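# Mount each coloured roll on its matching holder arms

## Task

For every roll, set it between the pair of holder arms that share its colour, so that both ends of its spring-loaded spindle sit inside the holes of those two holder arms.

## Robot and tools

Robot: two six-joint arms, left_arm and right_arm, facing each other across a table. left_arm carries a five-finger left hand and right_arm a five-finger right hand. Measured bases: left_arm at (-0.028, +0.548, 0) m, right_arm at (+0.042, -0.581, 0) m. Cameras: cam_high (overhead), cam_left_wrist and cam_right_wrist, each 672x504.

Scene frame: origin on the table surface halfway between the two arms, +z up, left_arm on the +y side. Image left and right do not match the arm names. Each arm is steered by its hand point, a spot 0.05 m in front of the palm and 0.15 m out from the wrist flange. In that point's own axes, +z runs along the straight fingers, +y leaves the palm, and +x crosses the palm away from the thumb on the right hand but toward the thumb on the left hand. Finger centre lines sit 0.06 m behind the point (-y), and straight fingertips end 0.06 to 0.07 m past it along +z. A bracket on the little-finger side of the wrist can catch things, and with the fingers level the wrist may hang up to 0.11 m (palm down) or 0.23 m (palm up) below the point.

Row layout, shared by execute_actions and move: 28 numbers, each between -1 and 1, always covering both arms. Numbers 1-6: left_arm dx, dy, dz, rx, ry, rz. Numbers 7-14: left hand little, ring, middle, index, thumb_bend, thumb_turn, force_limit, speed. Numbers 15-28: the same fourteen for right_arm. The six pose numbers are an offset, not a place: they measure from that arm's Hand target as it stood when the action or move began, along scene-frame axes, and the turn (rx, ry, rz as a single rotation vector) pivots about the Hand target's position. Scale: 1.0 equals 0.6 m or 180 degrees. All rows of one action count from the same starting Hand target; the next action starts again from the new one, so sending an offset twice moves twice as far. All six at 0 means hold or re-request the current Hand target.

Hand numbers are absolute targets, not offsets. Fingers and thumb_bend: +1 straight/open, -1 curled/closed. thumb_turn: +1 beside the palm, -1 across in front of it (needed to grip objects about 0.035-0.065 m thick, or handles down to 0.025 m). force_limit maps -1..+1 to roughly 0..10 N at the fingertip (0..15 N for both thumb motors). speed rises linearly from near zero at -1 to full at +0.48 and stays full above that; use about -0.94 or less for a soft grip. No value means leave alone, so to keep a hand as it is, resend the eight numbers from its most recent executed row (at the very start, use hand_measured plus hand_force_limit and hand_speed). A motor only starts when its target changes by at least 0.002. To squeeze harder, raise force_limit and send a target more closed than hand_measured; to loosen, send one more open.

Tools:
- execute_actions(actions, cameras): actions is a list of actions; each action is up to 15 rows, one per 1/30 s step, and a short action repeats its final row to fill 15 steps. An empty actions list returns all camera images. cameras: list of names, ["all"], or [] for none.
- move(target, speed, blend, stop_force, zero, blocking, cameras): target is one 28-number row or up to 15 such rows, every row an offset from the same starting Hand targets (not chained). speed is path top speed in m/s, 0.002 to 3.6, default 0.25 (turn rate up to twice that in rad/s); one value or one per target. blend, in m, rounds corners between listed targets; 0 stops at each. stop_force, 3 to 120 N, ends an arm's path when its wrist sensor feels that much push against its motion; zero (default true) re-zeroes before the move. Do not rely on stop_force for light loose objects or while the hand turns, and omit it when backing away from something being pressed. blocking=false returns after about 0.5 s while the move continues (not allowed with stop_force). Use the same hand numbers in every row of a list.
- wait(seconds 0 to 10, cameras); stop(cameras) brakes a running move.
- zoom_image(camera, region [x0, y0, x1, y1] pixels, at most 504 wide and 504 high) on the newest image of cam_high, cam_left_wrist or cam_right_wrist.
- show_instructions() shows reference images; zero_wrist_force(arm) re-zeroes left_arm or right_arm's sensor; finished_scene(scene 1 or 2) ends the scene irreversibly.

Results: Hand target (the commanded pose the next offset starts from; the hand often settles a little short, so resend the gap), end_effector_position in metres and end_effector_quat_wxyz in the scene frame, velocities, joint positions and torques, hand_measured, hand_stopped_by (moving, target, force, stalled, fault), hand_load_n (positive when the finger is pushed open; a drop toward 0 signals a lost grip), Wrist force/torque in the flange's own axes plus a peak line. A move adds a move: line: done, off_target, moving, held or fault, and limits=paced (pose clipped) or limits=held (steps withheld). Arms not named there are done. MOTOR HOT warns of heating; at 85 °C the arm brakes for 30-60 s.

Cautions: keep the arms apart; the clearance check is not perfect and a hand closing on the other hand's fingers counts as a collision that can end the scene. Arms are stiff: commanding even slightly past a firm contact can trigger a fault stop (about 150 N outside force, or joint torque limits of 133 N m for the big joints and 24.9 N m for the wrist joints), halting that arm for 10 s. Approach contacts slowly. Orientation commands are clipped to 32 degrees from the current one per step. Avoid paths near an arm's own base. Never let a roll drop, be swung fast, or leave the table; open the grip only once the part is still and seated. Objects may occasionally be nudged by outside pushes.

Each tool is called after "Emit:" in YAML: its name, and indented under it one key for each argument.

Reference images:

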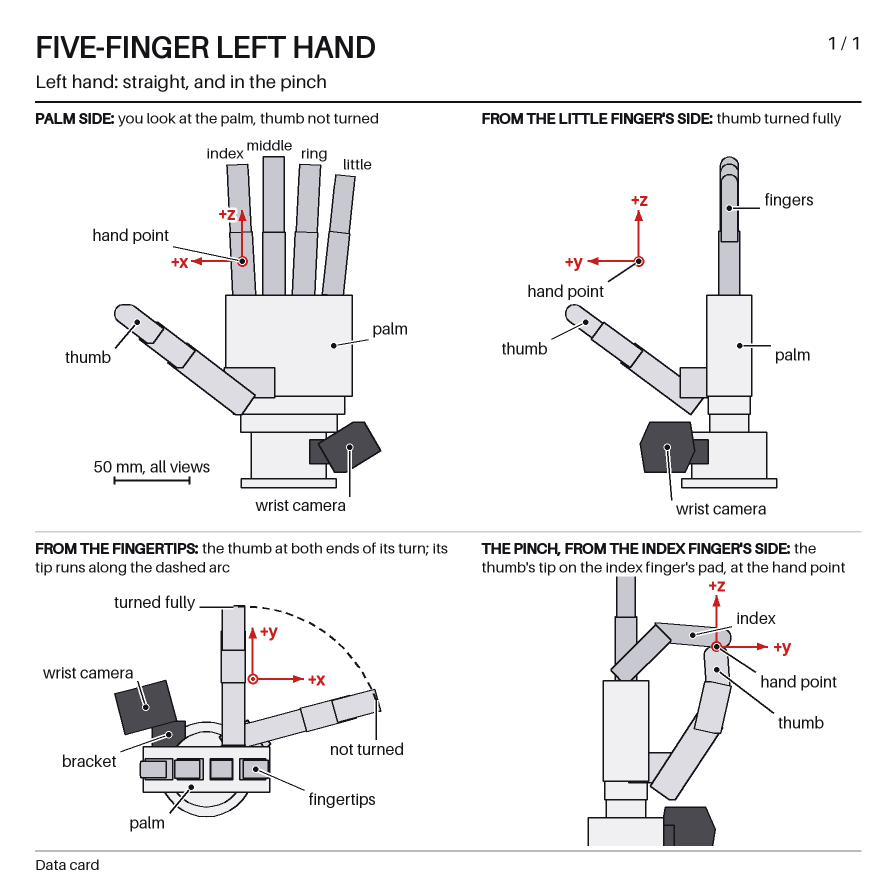

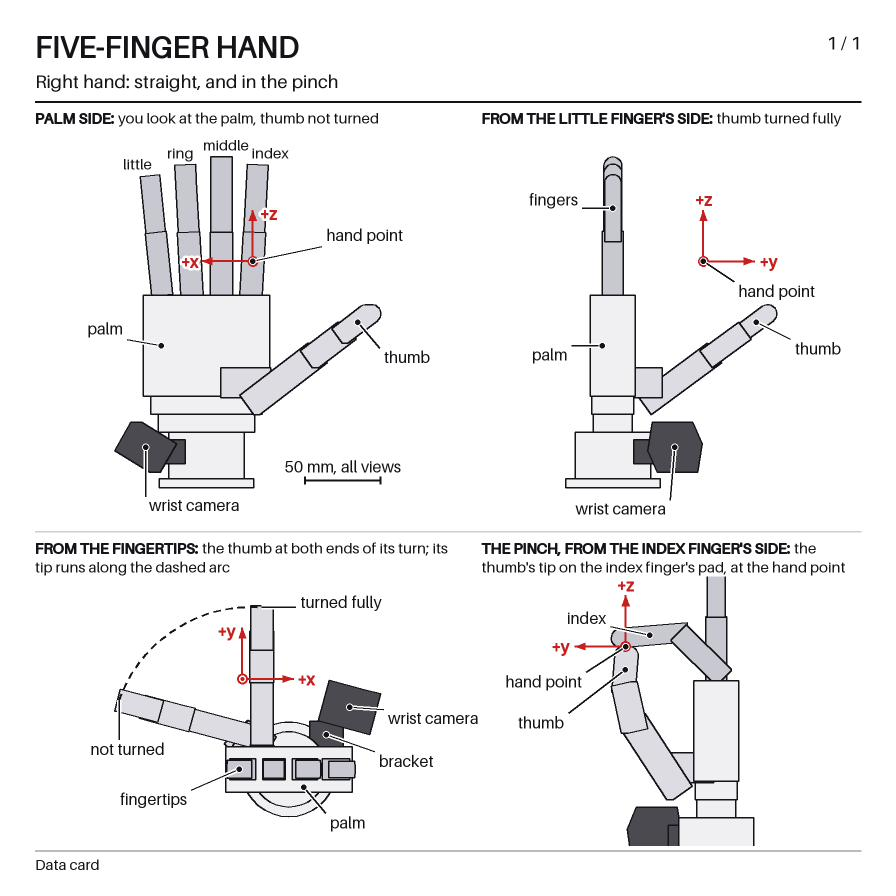

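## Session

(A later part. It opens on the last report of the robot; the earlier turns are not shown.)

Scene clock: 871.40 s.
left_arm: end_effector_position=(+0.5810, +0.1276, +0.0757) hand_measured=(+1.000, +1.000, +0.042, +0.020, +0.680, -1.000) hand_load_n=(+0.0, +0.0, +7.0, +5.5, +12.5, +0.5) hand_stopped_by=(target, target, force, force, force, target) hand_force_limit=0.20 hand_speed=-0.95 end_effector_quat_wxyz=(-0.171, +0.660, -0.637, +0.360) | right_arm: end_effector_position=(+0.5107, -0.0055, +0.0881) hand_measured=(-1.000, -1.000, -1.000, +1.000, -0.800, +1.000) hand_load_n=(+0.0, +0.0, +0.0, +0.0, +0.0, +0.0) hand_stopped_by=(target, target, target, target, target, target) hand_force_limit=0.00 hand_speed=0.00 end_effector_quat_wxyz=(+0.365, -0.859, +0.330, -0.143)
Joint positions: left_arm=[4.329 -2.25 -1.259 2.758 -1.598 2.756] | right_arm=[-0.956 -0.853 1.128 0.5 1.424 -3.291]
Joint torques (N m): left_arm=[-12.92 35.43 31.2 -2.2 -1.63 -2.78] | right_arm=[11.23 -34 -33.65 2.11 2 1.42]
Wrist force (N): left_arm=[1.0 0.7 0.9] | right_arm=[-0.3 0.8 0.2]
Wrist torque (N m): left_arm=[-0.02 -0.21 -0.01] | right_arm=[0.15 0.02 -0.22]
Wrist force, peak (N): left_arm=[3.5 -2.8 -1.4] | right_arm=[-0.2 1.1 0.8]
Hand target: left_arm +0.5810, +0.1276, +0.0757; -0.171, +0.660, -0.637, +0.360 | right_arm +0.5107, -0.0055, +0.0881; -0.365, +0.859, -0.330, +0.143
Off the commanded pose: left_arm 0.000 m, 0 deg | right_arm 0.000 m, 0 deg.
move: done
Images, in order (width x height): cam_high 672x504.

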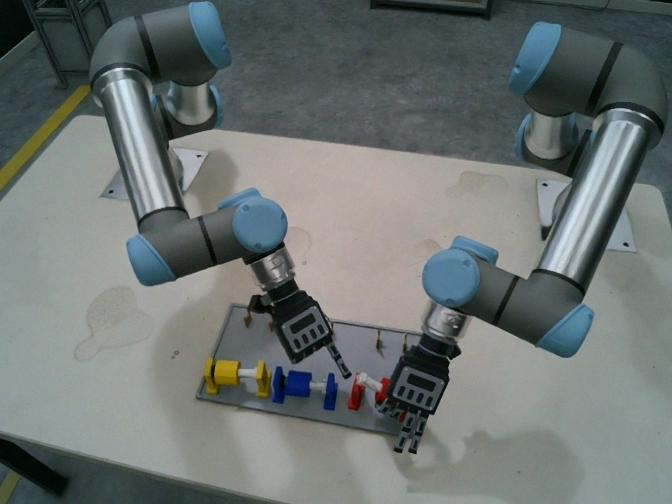

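Emit:
move:
  target:
    - [0.0059,0.0002,0,0,0,0.0222,1,1,-0.35,-0.35,-0.15,-1,0.2,-0.95,0,0,0,0,0,0,-1,-1,-1,1,-0.8,1,0,0]
  speed: 0.02
  cameras: ["cam_high"]

Emit:
zoom_image:
  camera: "cam_high"
  region: [330, 350, 390, 410]

Scene clock: 876.00 s.
left_arm: end_effector_position=(+0.5845, +0.1277, +0.0757) hand_measured=(+1.000, +1.000, +0.042, +0.020, +0.680, -1.000) hand_load_n=(+0.0, +0.0, +7.0, +5.0, +12.5, +0.5) hand_stopped_by=(target, target, force, force, force, target) hand_force_limit=0.20 hand_speed=-0.95 end_effector_quat_wxyz=(-0.183, +0.682, -0.613, +0.354) | right_arm: end_effector_position=(+0.5107, -0.0055, +0.0881) hand_measured=(-1.000, -1.000, -1.000, +1.000, -0.800, +1.000) hand_load_n=(+0.5, +0.0, +0.0, +0.0, +0.0, +0.0) hand_stopped_by=(target, target, target, target, target, target) hand_force_limit=0.00 hand_speed=0.00 end_effector_quat_wxyz=(+0.365, -0.859, +0.330, -0.143)
Joint positions: left_arm=[4.313 -2.257 -1.247 2.749 -1.661 2.697] | right_arm=[-0.956 -0.853 1.128 0.5 1.424 -3.291]
Joint torques (N m): left_arm=[-13.51 34.97 30.98 -2.21 -1.49 -2.34] | right_arm=[11.22 -35.74 -33.62 1.95 2.08 1.44]
Wrist force (N): left_arm=[0.5 0.2 0.7] | right_arm=[0.0 0.9 0.6]
Wrist torque (N m): left_arm=[-0.07 -0.15 0.01] | right_arm=[0.16 -0.05 -0.19]
Wrist force, peak (N): left_arm=[1.3 0.8 1.0] | right_arm=[-0.1 1.2 0.6]
Hand target: left_arm +0.5845, +0.1277, +0.0757; -0.183, +0.682, -0.613, +0.354 | right_arm +0.5107, -0.0055, +0.0881; -0.365, +0.859, -0.330, +0.143
Off the commanded pose: left_arm 0.000 m, 0 deg | right_arm 0.000 m, 0 deg.
move: done
Images, in order (width x height): cam_high 672x504.

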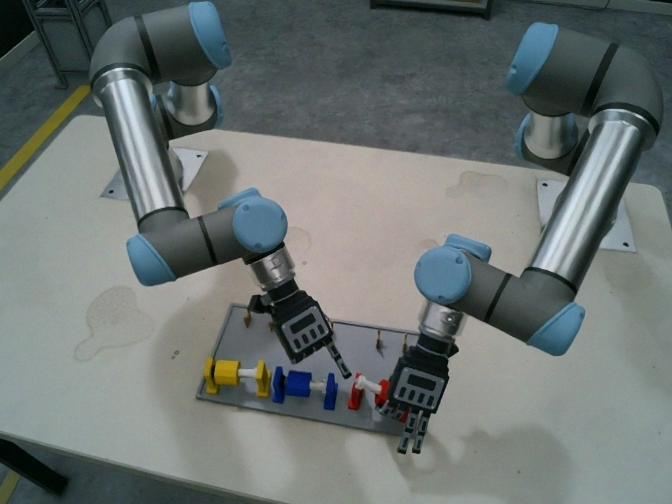

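Scaled by 8.400 from the camera's 672x504 image, which has a finer 960x720 frame.

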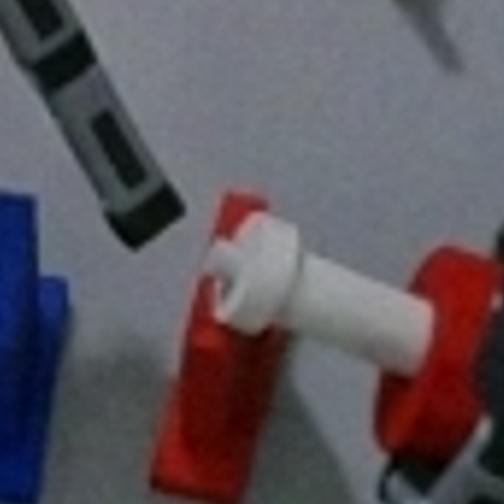

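Emit:
move:
  target:
    - [0,0,-0.01,0,0,0,1,1,-0.35,-0.35,-0.15,-1,0.2,-0.95,0.0058,0.0067,0,0,0,0,-1,-1,-1,1,-0.8,1,0,0]
  speed: 0.015
  stop_force: 6

Emit:
move:
  target:
    - [0,0,0,0,0,0,1,1,-0.35,-0.35,-0.15,-1,0.2,-0.95,0,0.05,0,0,0,0,-1,-1,-1,1,-0.8,1,0,0]
  speed: 0.015
  stop_force: 9
  cameras: ["cam_high","cam_left_wrist"]

Emit:
zoom_image:
  camera: "cam_high"
  region: [330, 350, 390, 410]

Scene clock: 877.70 s.
left_arm: end_effector_position=(+0.5845, +0.1277, +0.0698) hand_measured=(+1.000, +1.000, +0.042, +0.020, +0.680, -1.000) hand_load_n=(-0.5, +0.0, +7.0, +3.5, +13.0, +2.5) hand_stopped_by=(target, target, force, force, force, target) hand_force_limit=0.20 hand_speed=-0.95 end_effector_quat_wxyz=(-0.183, +0.682, -0.613, +0.354) | right_arm: end_effector_position=(+0.5141, -0.0015, +0.0881) hand_measured=(-1.000, -1.000, -1.000, +1.000, -0.800, +1.000) hand_load_n=(+0.0, +0.0, +0.0, +0.0, +0.0, +0.0) hand_stopped_by=(target, target, target, target, target, target) hand_force_limit=0.00 hand_speed=0.00 end_effector_quat_wxyz=(+0.365, -0.859, +0.330, -0.143)
Joint positions: left_arm=[4.313 -2.262 -1.254 2.762 -1.661 2.696] | right_arm=[-0.954 -0.839 1.104 0.51 1.425 -3.29]
Joint torques (N m): left_arm=[-9.31 31.52 4.46 0.66 -1.84 -1.36] | right_arm=[11.42 -35.74 -33.79 1.63 2.14 1.48]
Wrist force (N): left_arm=[3.2 -3.3 -3.5] | right_arm=[0.1 0.8 0.6]
Wrist torque (N m): left_arm=[-0.19 -0.13 -0.03] | right_arm=[0.14 -0.07 -0.19]
Wrist force, peak (N): left_arm=[3.4 -3.4 -3.7] | right_arm=[0.0 1.2 0.8]
Hand target: left_arm +0.5845, +0.1277, +0.0698; -0.183, +0.682, -0.613, +0.354 | right_arm +0.5141, -0.0015, +0.0881; -0.365, +0.859, -0.330, +0.143
Off the commanded pose: left_arm 0.000 m, 0 deg | right_arm 0.000 m, 0 deg.
move: contact (left_arm)

Scene clock: 880.53 s.
left_arm: end_effector_position=(+0.5845, +0.1277, +0.0697) hand_measured=(+1.000, +1.000, +0.042, +0.020, +0.680, -1.000) hand_load_n=(+0.0, +0.0, +9.0, +11.0, +10.0, +1.0) hand_stopped_by=(target, target, force, force, force, target) hand_force_limit=0.20 hand_speed=-0.95 end_effector_quat_wxyz=(-0.183, +0.682, -0.613, +0.354) | right_arm: end_effector_position=(+0.5141, +0.0231, +0.0881) hand_measured=(-1.000, -1.000, -1.000, +1.000, -0.800, +1.000) hand_load_n=(+0.0, +0.0, +0.0, +0.0, +0.0, +0.0) hand_stopped_by=(target, target, target, target, target, target) hand_force_limit=0.00 hand_speed=0.00 end_effector_quat_wxyz=(+0.365, -0.859, +0.330, -0.143)
Joint positions: left_arm=[4.313 -2.263 -1.254 2.762 -1.661 2.696] | right_arm=[-0.921 -0.79 1.016 0.545 1.449 -3.267]
Joint torques (N m): left_arm=[-10.43 59.78 14.54 -2.61 1.73 -1.42] | right_arm=[-7.7 -48.95 -3.94 -1.73 -2.26 -1.65]
Wrist force (N): left_arm=[-0.4 0.9 11.0] | right_arm=[1.3 0.9 -9.5]
Wrist torque (N m): left_arm=[0.03 -0.12 -0.04] | right_arm=[0.75 0.07 -0.09]
Wrist force, peak (N): left_arm=[-3.1 1.3 10.9] | right_arm=[2.9 1.2 -12.5]
Hand target: left_arm +0.5845, +0.1277, +0.0698; -0.183, +0.682, -0.613, +0.354 | right_arm +0.5141, +0.0231, +0.0881; -0.365, +0.859, -0.330, +0.143 (not the last commanded pose)
Off the commanded pose: left_arm 0.000 m, 0 deg | right_arm 0.005 m, 0 deg.
move: contact (right_arm)
Images, in order (width x height): cam_high 672x504, cam_left_wrist 672x504.

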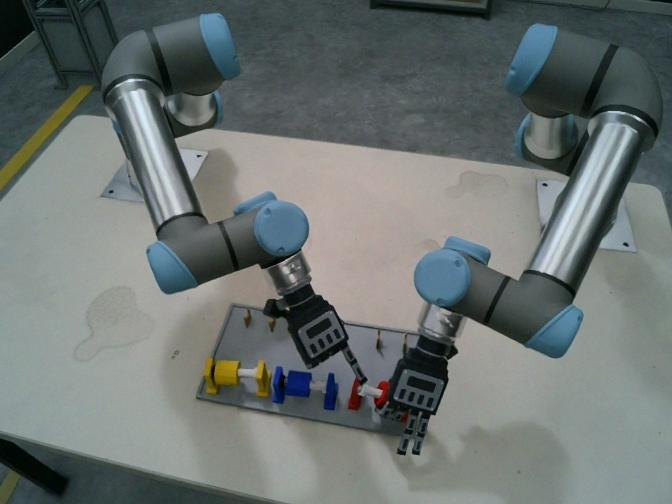

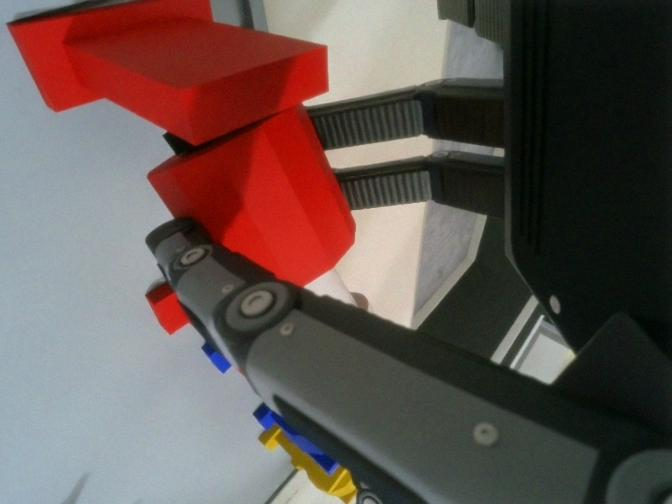

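Scaled by 8.400 from the camera's 672x504 image, which has a finer 960x720 frame.

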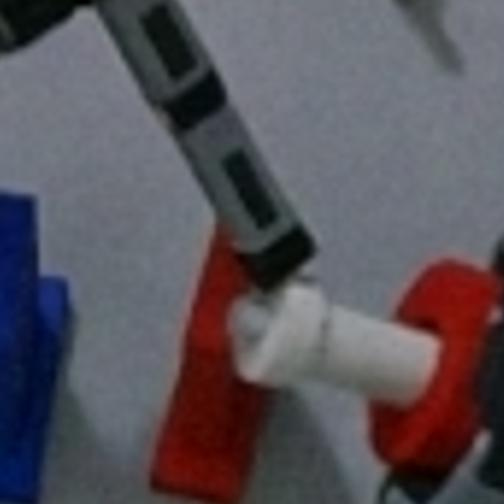

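Emit:
move:
  target:
    - [0,0,0,0,0,0,1,1,-0.35,-0.35,-0.15,-1,0.2,-0.95,0,-0.03,0.003,0,0,0,-1,-1,-1,1,-0.8,1,0,0]
  speed: 0.03
  cameras: ["cam_high","cam_left_wrist"]

Emit:
zoom_image:
  camera: "cam_high"
  region: [330, 350, 390, 410]

Scene clock: 882.00 s.
left_arm: end_effector_position=(+0.5845, +0.1277, +0.0698) hand_measured=(+1.000, +1.000, +0.042, +0.020, +0.680, -1.000) hand_load_n=(+0.0, +0.0, +7.0, +8.0, +11.5, +0.5) hand_stopped_by=(target, target, force, force, force, target) hand_force_limit=0.20 hand_speed=-0.95 end_effector_quat_wxyz=(-0.183, +0.682, -0.613, +0.354) | right_arm: end_effector_position=(+0.5141, +0.0052, +0.0899) hand_measured=(-1.000, -1.000, -1.000, +1.000, -0.800, +1.000) hand_load_n=(+0.0, +0.5, +0.0, +0.0, +0.0, +0.0) hand_stopped_by=(target, target, target, target, target, target) hand_force_limit=0.00 hand_speed=0.00 end_effector_quat_wxyz=(+0.365, -0.859, +0.330, -0.143)
Joint positions: left_arm=[4.313 -2.262 -1.254 2.762 -1.661 2.696] | right_arm=[-0.945 -0.827 1.078 0.522 1.432 -3.283]
Joint torques (N m): left_arm=[-9.99 45.18 19.42 -2.69 -1.75 -1.49] | right_arm=[-7.88 -53.94 -6.93 -1.08 -2.35 -1.63]
Wrist force (N): left_arm=[2.8 -1.2 4.0] | right_arm=[0.0 1.2 0.6]
Wrist torque (N m): left_arm=[-0.04 -0.12 -0.06] | right_arm=[0.18 -0.04 -0.02]
Wrist force, peak (N): left_arm=[-0.4 0.9 11.0] | right_arm=[1.3 0.7 -9.9]
Hand target: left_arm +0.5845, +0.1277, +0.0698; -0.183, +0.682, -0.613, +0.354 | right_arm +0.5141, +0.0051, +0.0899; -0.365, +0.859, -0.330, +0.143
Off the commanded pose: left_arm 0.000 m, 0 deg | right_arm 0.000 m, 0 deg.
move: done
Images, in order (width x height): cam_high 672x504, cam_left_wrist 672x504.

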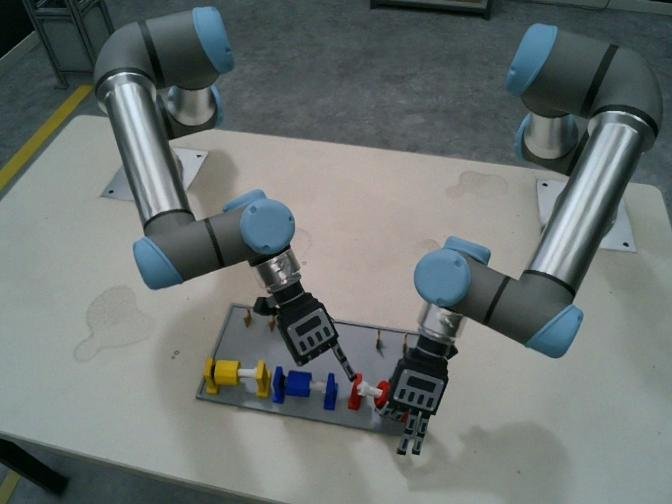

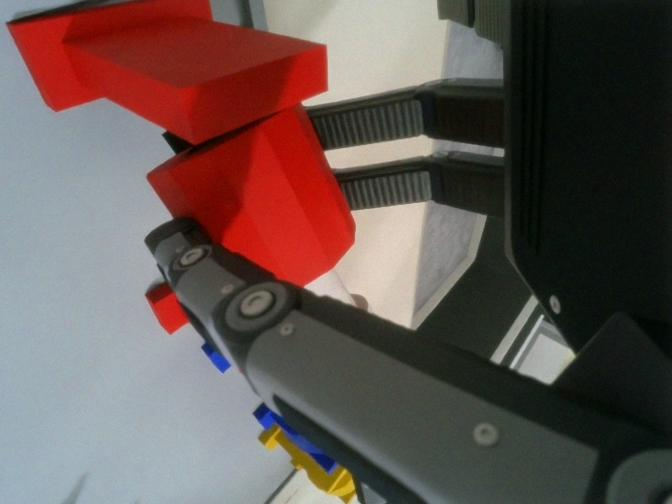

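Scaled by 8.400 from the camera's 672x504 image, which has a finer 960x720 frame.

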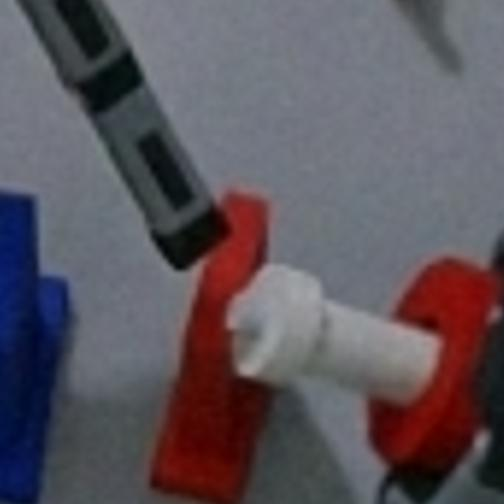

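Emit:
move:
  target:
    - [-0.0072,-0.0012,0.005,0,0,-0.0278,1,1,-0.35,-0.35,-0.15,-1,0.2,-0.95,0,-0.01,0,0,0,0,-1,-1,-1,1,-0.8,1,0,0]
  speed: 0.02
  cameras: ["cam_high","cam_left_wrist"]

Emit:
zoom_image:
  camera: "cam_high"
  region: [330, 350, 390, 410]

Scene clock: 884.97 s.
left_arm: end_effector_position=(+0.5802, +0.1270, +0.0728) hand_measured=(+1.000, +1.000, +0.042, +0.020, +0.680, -1.000) hand_load_n=(+0.0, +0.0, +6.5, +6.0, +13.0, -1.0) hand_stopped_by=(target, target, force, force, force, target) hand_force_limit=0.20 hand_speed=-0.95 end_effector_quat_wxyz=(-0.168, +0.654, -0.642, +0.362) | right_arm: end_effector_position=(+0.5141, -0.0009, +0.0899) hand_measured=(-1.000, -1.000, -1.000, +1.000, -0.800, +1.000) hand_load_n=(+0.0, +0.0, +0.0, +0.0, +0.0, +0.0) hand_stopped_by=(target, target, target, target, target, target) hand_force_limit=0.00 hand_speed=0.00 end_effector_quat_wxyz=(+0.365, -0.859, +0.330, -0.143)
Joint positions: left_arm=[4.333 -2.252 -1.263 2.765 -1.583 2.769] | right_arm=[-0.953 -0.839 1.099 0.514 1.426 -3.289]
Joint torques (N m): left_arm=[14.4 57.56 7.24 -1.95 1.47 2.49] | right_arm=[-8.76 -52.97 -6.96 -0.79 -2.43 -1.3]
Wrist force (N): left_arm=[1.1 0.6 0.9] | right_arm=[-0.1 1.1 0.3]
Wrist torque (N m): left_arm=[0.00 -0.23 -0.17] | right_arm=[0.20 -0.02 -0.04]
Wrist force, peak (N): left_arm=[0.5 -2.4 5.1] | right_arm=[0.0 1.2 0.7]
Hand target: left_arm +0.5802, +0.1270, +0.0728; -0.168, +0.654, -0.642, +0.362 | right_arm +0.5141, -0.0009, +0.0899; -0.365, +0.859, -0.330, +0.143
Off the commanded pose: left_arm 0.000 m, 0 deg | right_arm 0.000 m, 0 deg.
move: done
Images, in order (width x height): cam_high 672x504, cam_left_wrist 672x504.

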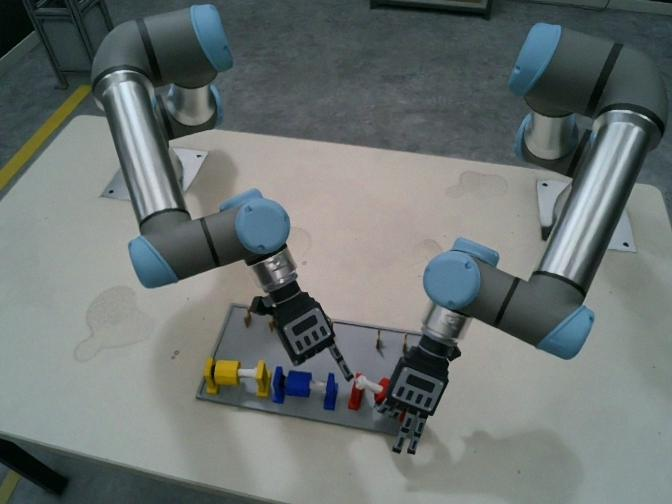

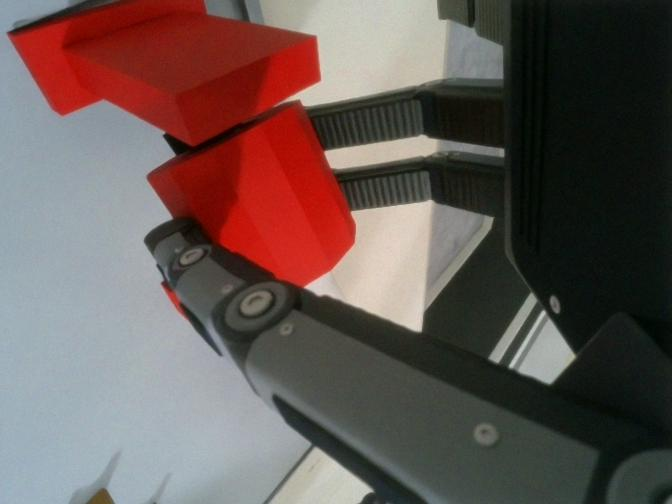

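Scaled by 8.400 from the camera's 672x504 image, which has a finer 960x720 frame.

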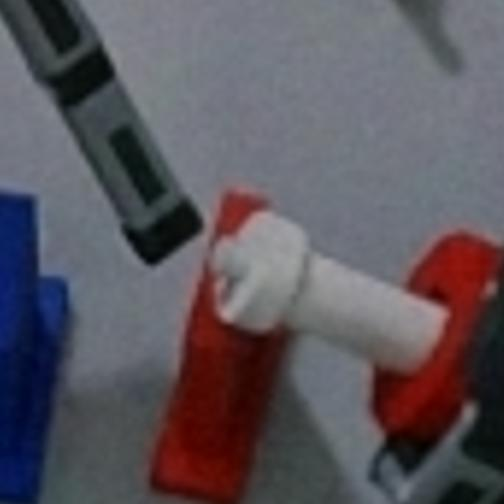

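Emit:
move:
  target:
    - [0,0,0,0,0,0,1,1,-0.35,-0.35,-0.15,-1,0.2,-0.95,0,-0.01,0.0135,0,0,0,-1,-1,-1,1,-0.8,1,0,0]
  speed: 0.03

Emit:
move:
  target:
    - [0,0,0,0,0,0,1,1,-0.35,-0.35,-0.15,-1,0.2,-0.95,0,0.03,0,0,0,0,-1,-1,-1,1,-0.8,1,0,0]
  speed: 0.015
  stop_force: 4
  cameras: ["cam_high"]

Emit:
zoom_image:
  camera: "cam_high"
  region: [330, 350, 390, 410]

Scene clock: 888.23 s.
left_arm: end_effector_position=(+0.5802, +0.1270, +0.0728) hand_measured=(+1.000, +1.000, +0.042, +0.020, +0.680, -1.000) hand_load_n=(+0.0, +0.0, +6.0, +6.0, +12.5, -1.0) hand_stopped_by=(target, target, force, force, force, target) hand_force_limit=0.20 hand_speed=-0.95 end_effector_quat_wxyz=(-0.168, +0.654, -0.642, +0.362) | right_arm: end_effector_position=(+0.5141, -0.0068, +0.0979) hand_measured=(-1.000, -1.000, -1.000, +1.000, -0.800, +1.000) hand_load_n=(+0.0, +0.0, +0.0, +0.0, +0.0, +0.0) hand_stopped_by=(target, target, target, target, target, target) hand_force_limit=0.00 hand_speed=0.00 end_effector_quat_wxyz=(+0.365, -0.859, +0.330, -0.143)
Joint positions: left_arm=[4.333 -2.252 -1.263 2.764 -1.583 2.77] | right_arm=[-0.961 -0.856 1.107 0.524 1.42 -3.295]
Joint torques (N m): left_arm=[13.41 56.75 7.55 -2.21 1.19 2.52] | right_arm=[-8.17 -51.77 -3.68 2.08 -2.5 -1.72]
Wrist force (N): left_arm=[1.0 0.6 1.1] | right_arm=[-0.1 0.9 0.4]
Wrist torque (N m): left_arm=[-0.02 -0.21 -0.17] | right_arm=[0.17 -0.04 -0.04]
Wrist force, peak (N): left_arm=[1.1 0.7 1.2] | right_arm=[-0.1 1.3 0.8]
Hand target: left_arm +0.5802, +0.1270, +0.0728; -0.168, +0.654, -0.642, +0.362 | right_arm +0.5141, -0.0069, +0.0980; -0.365, +0.859, -0.330, +0.143
Off the commanded pose: left_arm 0.000 m, 0 deg | right_arm 0.000 m, 0 deg.
move: done

Scene clock: 890.37 s.
left_arm: end_effector_position=(+0.5802, +0.1270, +0.0728) hand_measured=(+1.000, +1.000, +0.042, +0.020, +0.680, -1.000) hand_load_n=(+0.0, +0.0, +6.5, +6.0, +13.0, -0.5) hand_stopped_by=(target, target, force, force, force, target) hand_force_limit=0.20 hand_speed=-0.95 end_effector_quat_wxyz=(-0.168, +0.654, -0.642, +0.362) | right_arm: end_effector_position=(+0.5141, +0.0111, +0.0980) hand_measured=(-1.000, -1.000, -1.000, +1.000, -0.800, +1.000) hand_load_n=(+0.0, +0.0, +0.0, -0.5, +0.0, +0.0) hand_stopped_by=(target, target, target, target, target, target) hand_force_limit=0.00 hand_speed=0.00 end_effector_quat_wxyz=(+0.365, -0.859, +0.330, -0.143)
Joint positions: left_arm=[4.333 -2.252 -1.263 2.764 -1.583 2.77] | right_arm=[-0.937 -0.821 1.045 0.548 1.437 -3.278]
Joint torques (N m): left_arm=[13.17 56.58 7.56 -2.22 1.2 2.54] | right_arm=[9.74 -36.8 -34.61 2.08 2.1 1.4]
Wrist force (N): left_arm=[1.4 0.4 0.8] | right_arm=[-0.6 1.0 0.4]
Wrist torque (N m): left_arm=[-0.02 -0.27 -0.14] | right_arm=[0.15 0.06 -0.21]
Wrist force, peak (N): left_arm=[1.2 0.6 1.1] | right_arm=[0.0 1.3 0.5]
Hand target: left_arm +0.5802, +0.1270, +0.0728; -0.168, +0.654, -0.642, +0.362 | right_arm +0.5141, +0.0111, +0.0980; -0.365, +0.859, -0.330, +0.143
Off the commanded pose: left_arm 0.000 m, 0 deg | right_arm 0.000 m, 0 deg.
move: done
Images, in order (width x height): cam_high 672x504.

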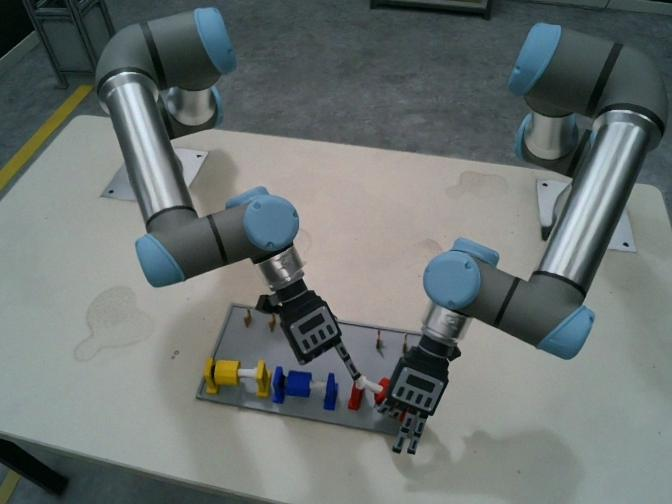

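Scaled by 8.400 from the camera's 672x504 image, which has a finer 960x720 frame.

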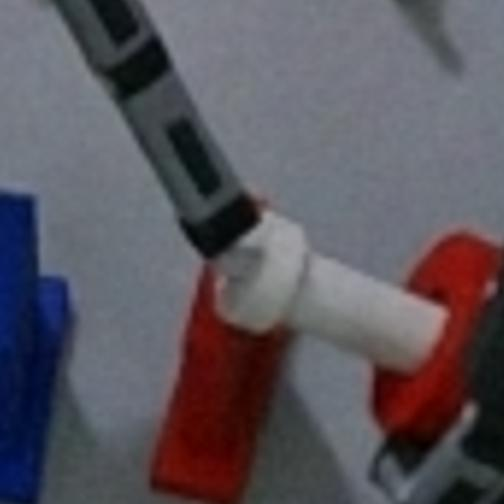

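Emit:
move:
  target:
    - [0,0,0,0,0,0,1,1,-0.35,-0.35,-0.15,-1,0.2,-0.95,0,0.04,0,0,0,0,-1,-1,-1,1,-0.8,1,0,0]
  speed: 0.015
  stop_force: 6
  cameras: ["cam_high"]

Emit:
zoom_image:
  camera: "cam_high"
  region: [330, 350, 390, 410]

Scene clock: 893.10 s.
left_arm: end_effector_position=(+0.5802, +0.1270, +0.0728) hand_measured=(+1.000, +1.000, +0.042, +0.020, +0.680, -1.000) hand_load_n=(+0.0, +0.0, +6.0, +6.0, +13.0, -0.5) hand_stopped_by=(target, target, force, force, force, target) hand_force_limit=0.20 hand_speed=-0.95 end_effector_quat_wxyz=(-0.168, +0.654, -0.642, +0.362) | right_arm: end_effector_position=(+0.5141, +0.0351, +0.0980) hand_measured=(-1.000, -1.000, -1.000, +1.000, -0.800, +1.000) hand_load_n=(+0.0, +0.5, +0.0, +0.0, +0.0, +0.0) hand_stopped_by=(target, target, target, target, target, target) hand_force_limit=0.00 hand_speed=0.00 end_effector_quat_wxyz=(+0.365, -0.859, +0.330, -0.143)
Joint positions: left_arm=[4.333 -2.252 -1.263 2.764 -1.583 2.77] | right_arm=[-0.906 -0.77 0.954 0.586 1.459 -3.256]
Joint torques (N m): left_arm=[11.88 56.94 7.5 -2.15 1.19 2.29] | right_arm=[13.08 -39.19 -34.19 1.89 2.06 1.47]
Wrist force (N): left_arm=[1.2 0.6 1.0] | right_arm=[-0.2 0.9 0.6]
Wrist torque (N m): left_arm=[-0.01 -0.21 -0.17] | right_arm=[0.12 -0.01 -0.20]
Wrist force, peak (N): left_arm=[1.2 1.0 1.5] | right_arm=[-0.2 1.4 0.2]
Hand target: left_arm +0.5802, +0.1270, +0.0728; -0.168, +0.654, -0.642, +0.362 | right_arm +0.5141, +0.0351, +0.0980; -0.365, +0.859, -0.330, +0.143
Off the commanded pose: left_arm 0.000 m, 0 deg | right_arm 0.000 m, 0 deg.
move: done
Images, in order (width x height): cam_high 672x504.

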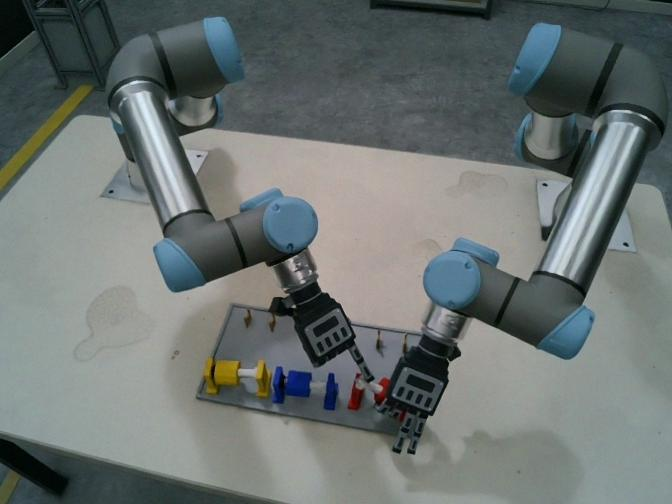

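Scaled by 8.400 from the camera's 672x504 image, which has a finer 960x720 frame.

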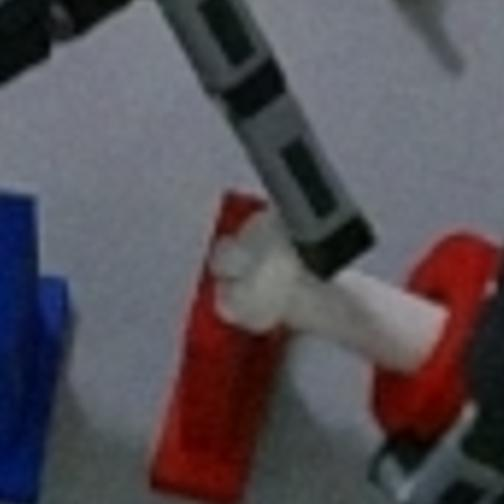

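Emit:
move:
  target:
    - [0,0,0,0,0,0,1,1,-0.35,-0.35,-0.15,-1,0.2,-0.95,0,-0.055,0.003,0,0,0,-1,-1,-1,1,-0.8,1,0,0]
    - [0,0,0,0,0,0,1,1,-0.35,-0.35,-0.15,-1,0.2,-0.95,0,-0.055,-0.0083,0,0,0,-1,-1,-1,1,-0.8,1,0,0]
    - [0,0,0,0,0,0,1,1,-0.35,-0.35,-0.15,-1,0.2,-0.95,0,0.0,-0.0083,0,0,0,-1,-1,-1,1,-0.8,1,0,0]
  speed: [0.05,0.05,0.015]
  stop_force: 6
  cameras: ["cam_high"]

Emit:
zoom_image:
  camera: "cam_high"
  region: [330, 350, 390, 410]

Scene clock: 896.60 s.
left_arm: end_effector_position=(+0.5802, +0.1270, +0.0728) hand_measured=(+1.000, +1.000, +0.042, +0.020, +0.680, -1.000) hand_load_n=(+0.0, +0.0, +6.0, +6.0, +12.5, +0.0) hand_stopped_by=(target, target, force, force, force, target) hand_force_limit=0.20 hand_speed=-0.95 end_effector_quat_wxyz=(-0.168, +0.654, -0.642, +0.362) | right_arm: end_effector_position=(+0.5141, +0.0200, +0.0930) hand_measured=(-1.000, -1.000, -1.000, +1.000, -0.800, +1.000) hand_load_n=(+0.0, +0.0, +0.0, -0.5, +0.0, +0.0) hand_stopped_by=(target, target, target, target, target, target) hand_force_limit=0.00 hand_speed=0.00 end_effector_quat_wxyz=(+0.365, -0.859, +0.330, -0.143)
Joint positions: left_arm=[4.333 -2.252 -1.263 2.764 -1.583 2.77] | right_arm=[-0.925 -0.799 1.02 0.55 1.446 -3.27]
Joint torques (N m): left_arm=[10.39 57.15 9.36 -1.98 0.39 2.28] | right_arm=[-5.4 -52.38 -5.75 -1.53 -3.16 -1.45]
Wrist force (N): left_arm=[1.9 1.6 1.6] | right_arm=[3.0 1.8 -4.5]
Wrist torque (N m): left_arm=[0.04 -0.19 -0.22] | right_arm=[0.45 0.20 0.02]
Wrist force, peak (N): left_arm=[1.9 1.6 1.6] | right_arm=[3.9 1.6 -5.4]
Hand target: left_arm +0.5802, +0.1270, +0.0728; -0.168, +0.654, -0.642, +0.362 | right_arm +0.5141, +0.0200, +0.0930; -0.365, +0.859, -0.330, +0.143 (not the last commanded pose)
Off the commanded pose: left_arm 0.000 m, 0 deg | right_arm 0.015 m, 0 deg.
move: contact (right_arm); path passed 2 of 3 targets
Images, in order (width x height): cam_high 672x504.

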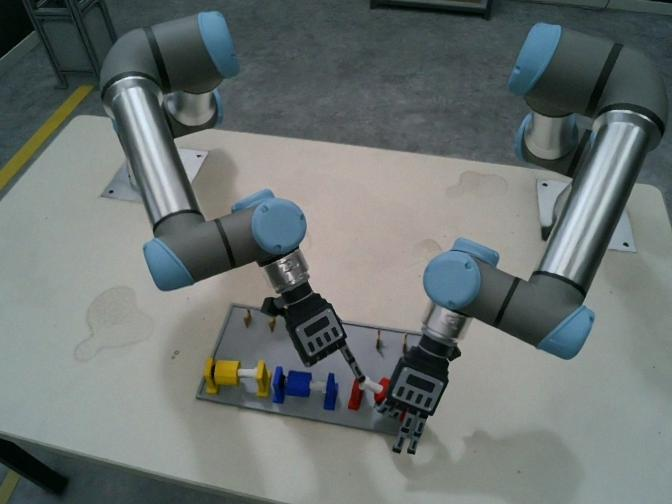

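Scaled by 8.400 from the camera's 672x504 image, which has a finer 960x720 frame.

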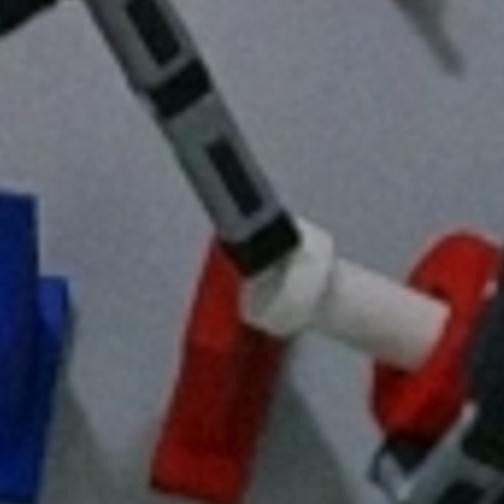

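Emit:
move:
  target:
    - [0,0,0,0,0,0,1,1,-0.35,-0.35,-0.15,-1,0.2,-0.95,0,0.0117,0,0,0,0,-1,-1,-1,1,-0.8,1,0,0]
  speed: 0.01
  stop_force: 12
  cameras: ["cam_high"]

Emit:
zoom_image:
  camera: "cam_high"
  region: [330, 350, 390, 410]

Scene clock: 898.33 s.
left_arm: end_effector_position=(+0.5802, +0.1270, +0.0728) hand_measured=(+1.000, +1.000, +0.042, +0.020, +0.680, -1.000) hand_load_n=(+0.0, +0.0, +6.0, +5.5, +13.0, -1.0) hand_stopped_by=(target, target, force, force, force, target) hand_force_limit=0.20 hand_speed=-0.95 end_effector_quat_wxyz=(-0.168, +0.654, -0.642, +0.362) | right_arm: end_effector_position=(+0.5141, +0.0270, +0.0930) hand_measured=(-1.000, -1.000, -1.000, +1.000, -0.800, +1.000) hand_load_n=(+0.0, +0.0, +0.0, -0.5, +0.0, +0.0) hand_stopped_by=(target, target, target, target, target, target) hand_force_limit=0.00 hand_speed=0.00 end_effector_quat_wxyz=(+0.365, -0.859, +0.330, -0.143)
Joint positions: left_arm=[4.333 -2.252 -1.263 2.764 -1.583 2.77] | right_arm=[-0.916 -0.785 0.994 0.561 1.452 -3.263]
Joint torques (N m): left_arm=[10.62 56.5 12.27 -1.65 -1.14 2.32] | right_arm=[14.78 -34.16 -34.91 1.21 0.99 1.9]
Wrist force (N): left_arm=[0.7 1.9 1.4] | right_arm=[5.2 1.5 -7.4]
Wrist torque (N m): left_arm=[0.01 -0.22 -0.19] | right_arm=[0.60 0.26 0.10]
Wrist force, peak (N): left_arm=[2.2 1.3 1.5] | right_arm=[5.3 1.4 -7.9]
Hand target: left_arm +0.5802, +0.1270, +0.0728; -0.168, +0.654, -0.642, +0.362 | right_arm +0.5141, +0.0270, +0.0930; -0.365, +0.859, -0.330, +0.143
Off the commanded pose: left_arm 0.000 m, 0 deg | right_arm 0.000 m, 0 deg.
move: done
Images, in order (width x height): cam_high 672x504.

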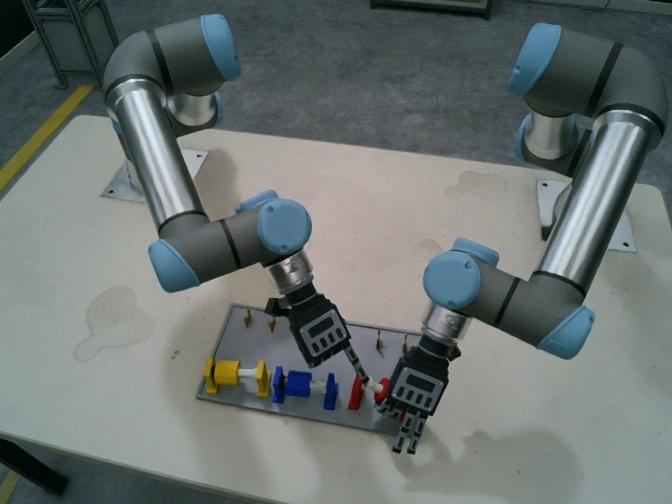

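Scaled by 8.400 from the camera's 672x504 image, which has a finer 960x720 frame.

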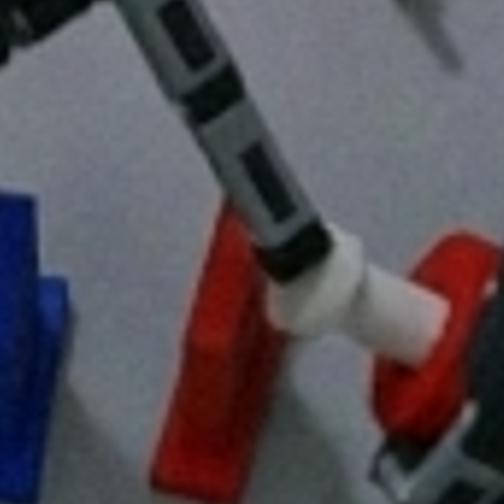

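Emit:
move:
  target:
    - [0,0,0,0,0,0,1,1,-0.35,-0.35,-0.15,-1,0.2,-0.95,0,0.005,0,0,0,0,-1,-1,-1,1,-0.8,1,0,0]
  speed: 0.01
  stop_force: 12

Emit:
move:
  target:
    - [-0.0005,-0.0031,-0.0083,0.033,-0.0029,0,1,1,-0.35,-0.35,-0.15,-1,0.2,-0.95,0,0,0,0,0,0,-1,-1,-1,1,-0.8,1,0,0]
  speed: 0.01
  cameras: ["cam_high"]

Emit:
zoom_image:
  camera: "cam_high"
  region: [330, 350, 390, 410]

Scene clock: 899.97 s.
left_arm: end_effector_position=(+0.5802, +0.1270, +0.0728) hand_measured=(+1.000, +1.000, +0.042, +0.020, +0.680, -1.000) hand_load_n=(+0.0, +0.0, +6.0, +5.5, +13.0, -1.0) hand_stopped_by=(target, target, force, force, force, target) hand_force_limit=0.20 hand_speed=-0.95 end_effector_quat_wxyz=(-0.168, +0.654, -0.642, +0.362) | right_arm: end_effector_position=(+0.5141, +0.0300, +0.0930) hand_measured=(-1.000, -1.000, -1.000, +1.000, -0.800, +1.000) hand_load_n=(+0.0, +0.0, +0.0, -0.5, +0.0, +0.0) hand_stopped_by=(target, target, target, target, target, target) hand_force_limit=0.00 hand_speed=0.00 end_effector_quat_wxyz=(+0.365, -0.859, +0.330, -0.143)
Joint positions: left_arm=[4.333 -2.252 -1.263 2.764 -1.583 2.77] | right_arm=[-0.912 -0.778 0.982 0.566 1.455 -3.261]
Joint torques (N m): left_arm=[9.31 56.14 12.67 -1.24 -1.61 2.34] | right_arm=[15.9 -34.65 -32.17 1.33 0.89 1.63]
Wrist force (N): left_arm=[0.8 2.6 2.1] | right_arm=[5.5 0.6 -8.8]
Wrist torque (N m): left_arm=[0.01 -0.21 -0.20] | right_arm=[0.64 0.31 0.10]
Wrist force, peak (N): left_arm=[0.3 3.2 2.0] | right_arm=[5.6 0.6 -9.1]
Hand target: left_arm +0.5802, +0.1270, +0.0728; -0.168, +0.654, -0.642, +0.362 | right_arm +0.5141, +0.0300, +0.0930; -0.365, +0.859, -0.330, +0.143
Off the commanded pose: left_arm 0.000 m, 0 deg | right_arm 0.000 m, 0 deg.
move: done

Scene clock: 905.43 s.
left_arm: end_effector_position=(+0.5799, +0.1251, +0.0678) hand_measured=(+1.000, +1.000, +0.042, +0.020, +0.680, -1.000) hand_load_n=(+0.0, +0.0, +6.5, +5.0, +12.5, +1.5) hand_stopped_by=(target, target, force, force, force, target) hand_force_limit=0.20 hand_speed=-0.95 end_effector_quat_wxyz=(-0.204, +0.643, -0.660, +0.331) | right_arm: end_effector_position=(+0.5141, +0.0300, +0.0930) hand_measured=(-1.000, -1.000, -1.000, +1.000, -0.800, +1.000) hand_load_n=(+0.0, +0.0, +0.0, -0.5, +0.0, +0.0) hand_stopped_by=(target, target, target, target, target, target) hand_force_limit=0.00 hand_speed=0.00 end_effector_quat_wxyz=(+0.365, -0.859, +0.330, -0.143)
Joint positions: left_arm=[4.293 -2.283 -1.206 2.711 -1.68 2.814] | right_arm=[-0.912 -0.778 0.982 0.566 1.455 -3.261]
Joint torques (N m): left_arm=[-12.27 36.09 31.77 -2.52 -1.81 2.66] | right_arm=[5.08 -46.45 -33.72 1.28 0.72 1.22]
Wrist force (N): left_arm=[2.5 0.8 0.9] | right_arm=[3.0 1.4 -4.6]
Wrist torque (N m): left_arm=[-0.05 -0.20 -0.20] | right_arm=[0.44 0.19 -0.03]
Wrist force, peak (N): left_arm=[2.5 2.4 2.0] | right_arm=[5.4 0.7 -8.8]
Hand target: left_arm +0.5799, +0.1251, +0.0678; -0.204, +0.643, -0.660, +0.331 | right_arm +0.5141, +0.0300, +0.0930; -0.365, +0.859, -0.330, +0.143
Off the commanded pose: left_arm 0.000 m, 0 deg | right_arm 0.000 m, 0 deg.
move: done
Images, in order (width x height): cam_high 672x504.

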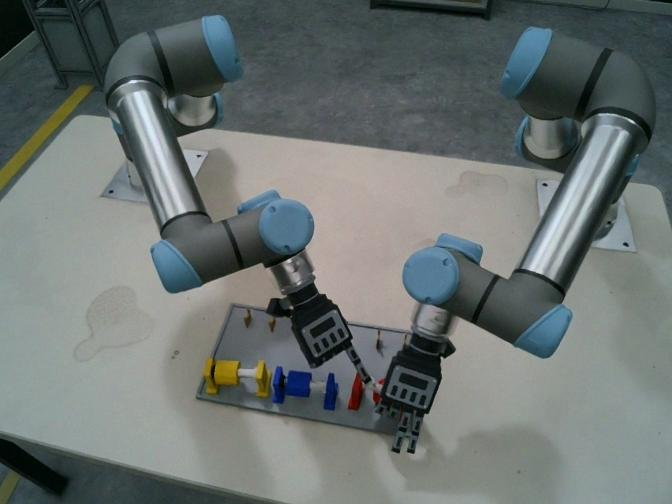

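Scaled by 8.400 from the camera's 672x504 image, which has a finer 960x720 frame.

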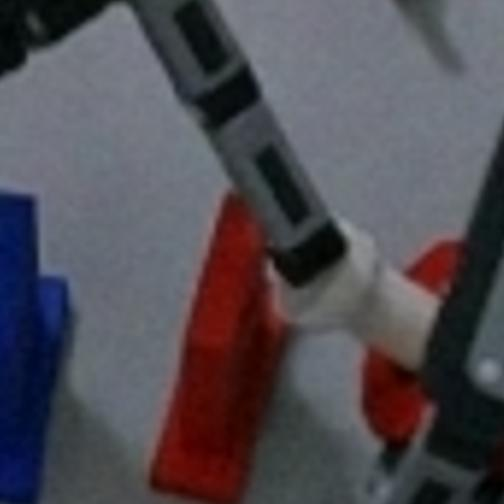

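Emit:
execute_actions:
  actions: []
  cameras: ["all"]

Emit:
zoom_image:
  camera: "cam_high"
  region: [320, 330, 440, 420]

Scene clock: 906.93 s.
left_arm: end_effector_position=(+0.5799, +0.1251, +0.0678) hand_measured=(+1.000, +1.000, +0.042, +0.020, +0.680, -1.000) hand_load_n=(+0.0, +0.0, +7.0, +5.0, +13.0, +1.5) hand_stopped_by=(target, target, force, force, force, target) hand_force_limit=0.20 hand_speed=-0.95 end_effector_quat_wxyz=(-0.204, +0.643, -0.660, +0.331) | right_arm: end_effector_position=(+0.5141, +0.0300, +0.0930) hand_measured=(-1.000, -1.000, -1.000, +1.000, -0.800, +1.000) hand_load_n=(+0.0, +0.0, +0.0, -0.5, +0.0, +0.0) hand_stopped_by=(target, target, target, target, target, target) hand_force_limit=0.00 hand_speed=0.00 end_effector_quat_wxyz=(+0.365, -0.859, +0.330, -0.143)
Joint positions: left_arm=[4.293 -2.283 -1.205 2.711 -1.681 2.814] | right_arm=[-0.912 -0.778 0.982 0.566 1.455 -3.261]
Joint velocities: within noise
Joint torques (N m): left_arm=[-12.02 35.58 30.59 -2.32 -2.02 2.62] | right_arm=[0.23 -48.84 -33.09 1.42 0.98 1.53]
Wrist force (N): left_arm=[2.3 0.8 0.7] | right_arm=[3.0 1.3 -4.5]
Wrist torque (N m): left_arm=[-0.04 -0.17 -0.22] | right_arm=[0.41 0.21 -0.04]
Wrist force, peak (N): left_arm=[2.4 0.8 0.7] | right_arm=[3.0 1.3 -5.0]
Hand target: left_arm +0.5799, +0.1251, +0.0678; -0.204, +0.643, -0.660, +0.331 | right_arm +0.5141, +0.0300, +0.0930; -0.365, +0.859, -0.330, +0.143
Off the commanded pose: left_arm 0.000 m, 0 deg | right_arm 0.000 m, 0 deg.

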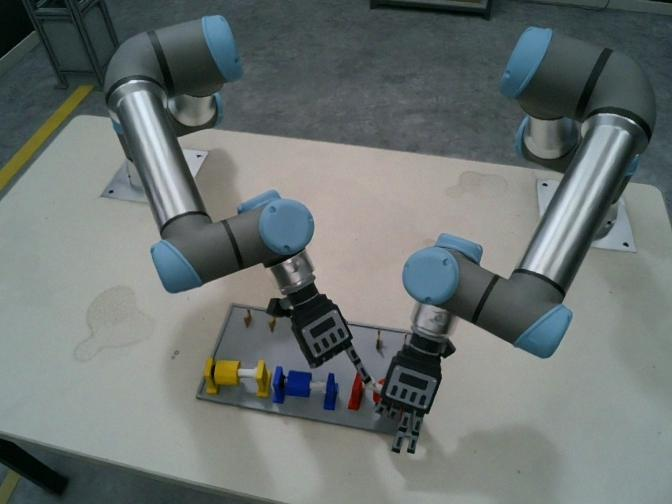

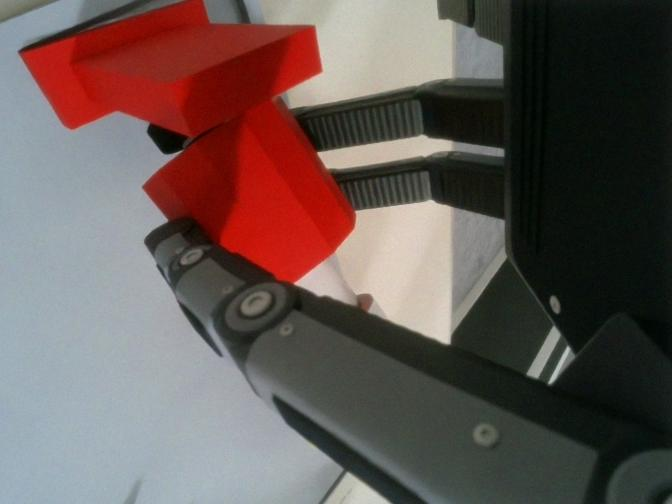

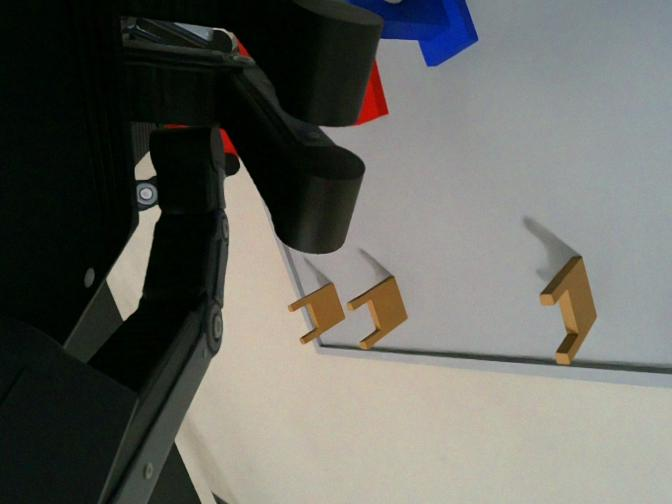

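Scaled by 4.200 from the camera's 672x504 image, which has a finer 960x720 frame.

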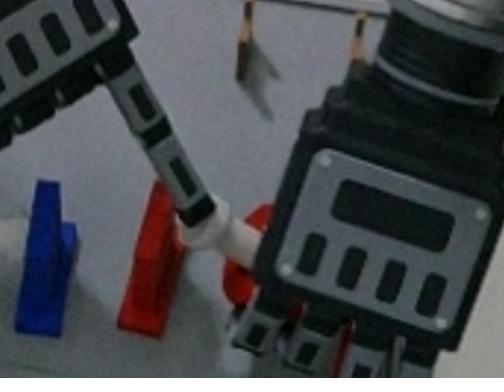

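Emit:
zoom_image:
  camera: "cam_high"
  region: [340, 360, 390, 410]

Scaled by 10.080 from the camera's 672x504 image, which has a finer 960x720 frame.

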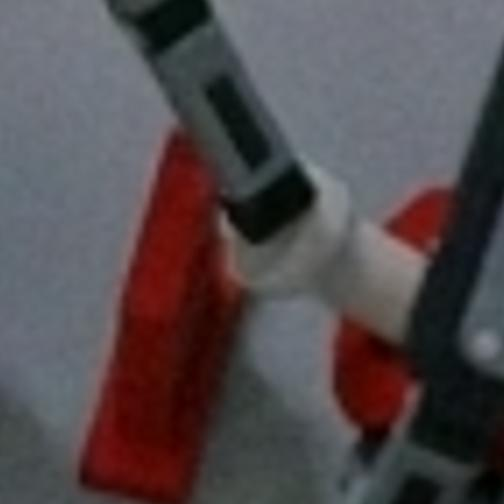

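Emit:
zoom_image:
  camera: "cam_right_wrist"
  region: [200, 0, 440, 180]

Emit:
zoom_image:
  camera: "cam_left_wrist"
  region: [240, 200, 440, 350]

Scaled by 2.100 from the camera's 672x504 image, which has a finer 960x720 frame.

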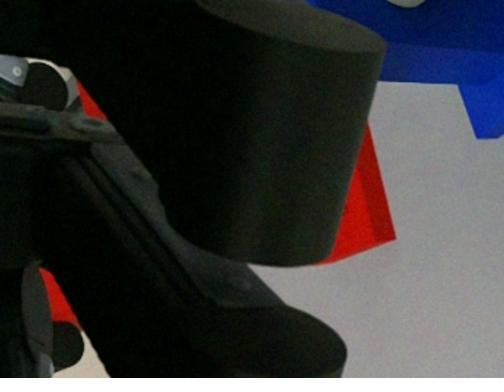

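Scaled by 2.520 from the camera's 672x504 image, which has a finer 960x720 frame.

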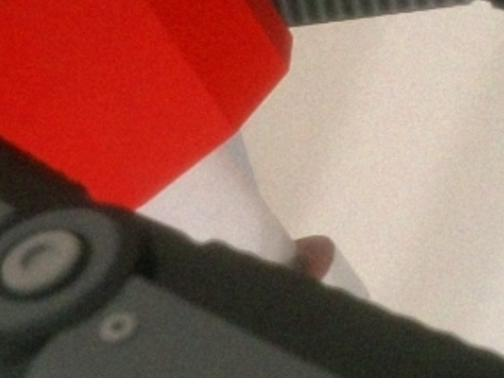

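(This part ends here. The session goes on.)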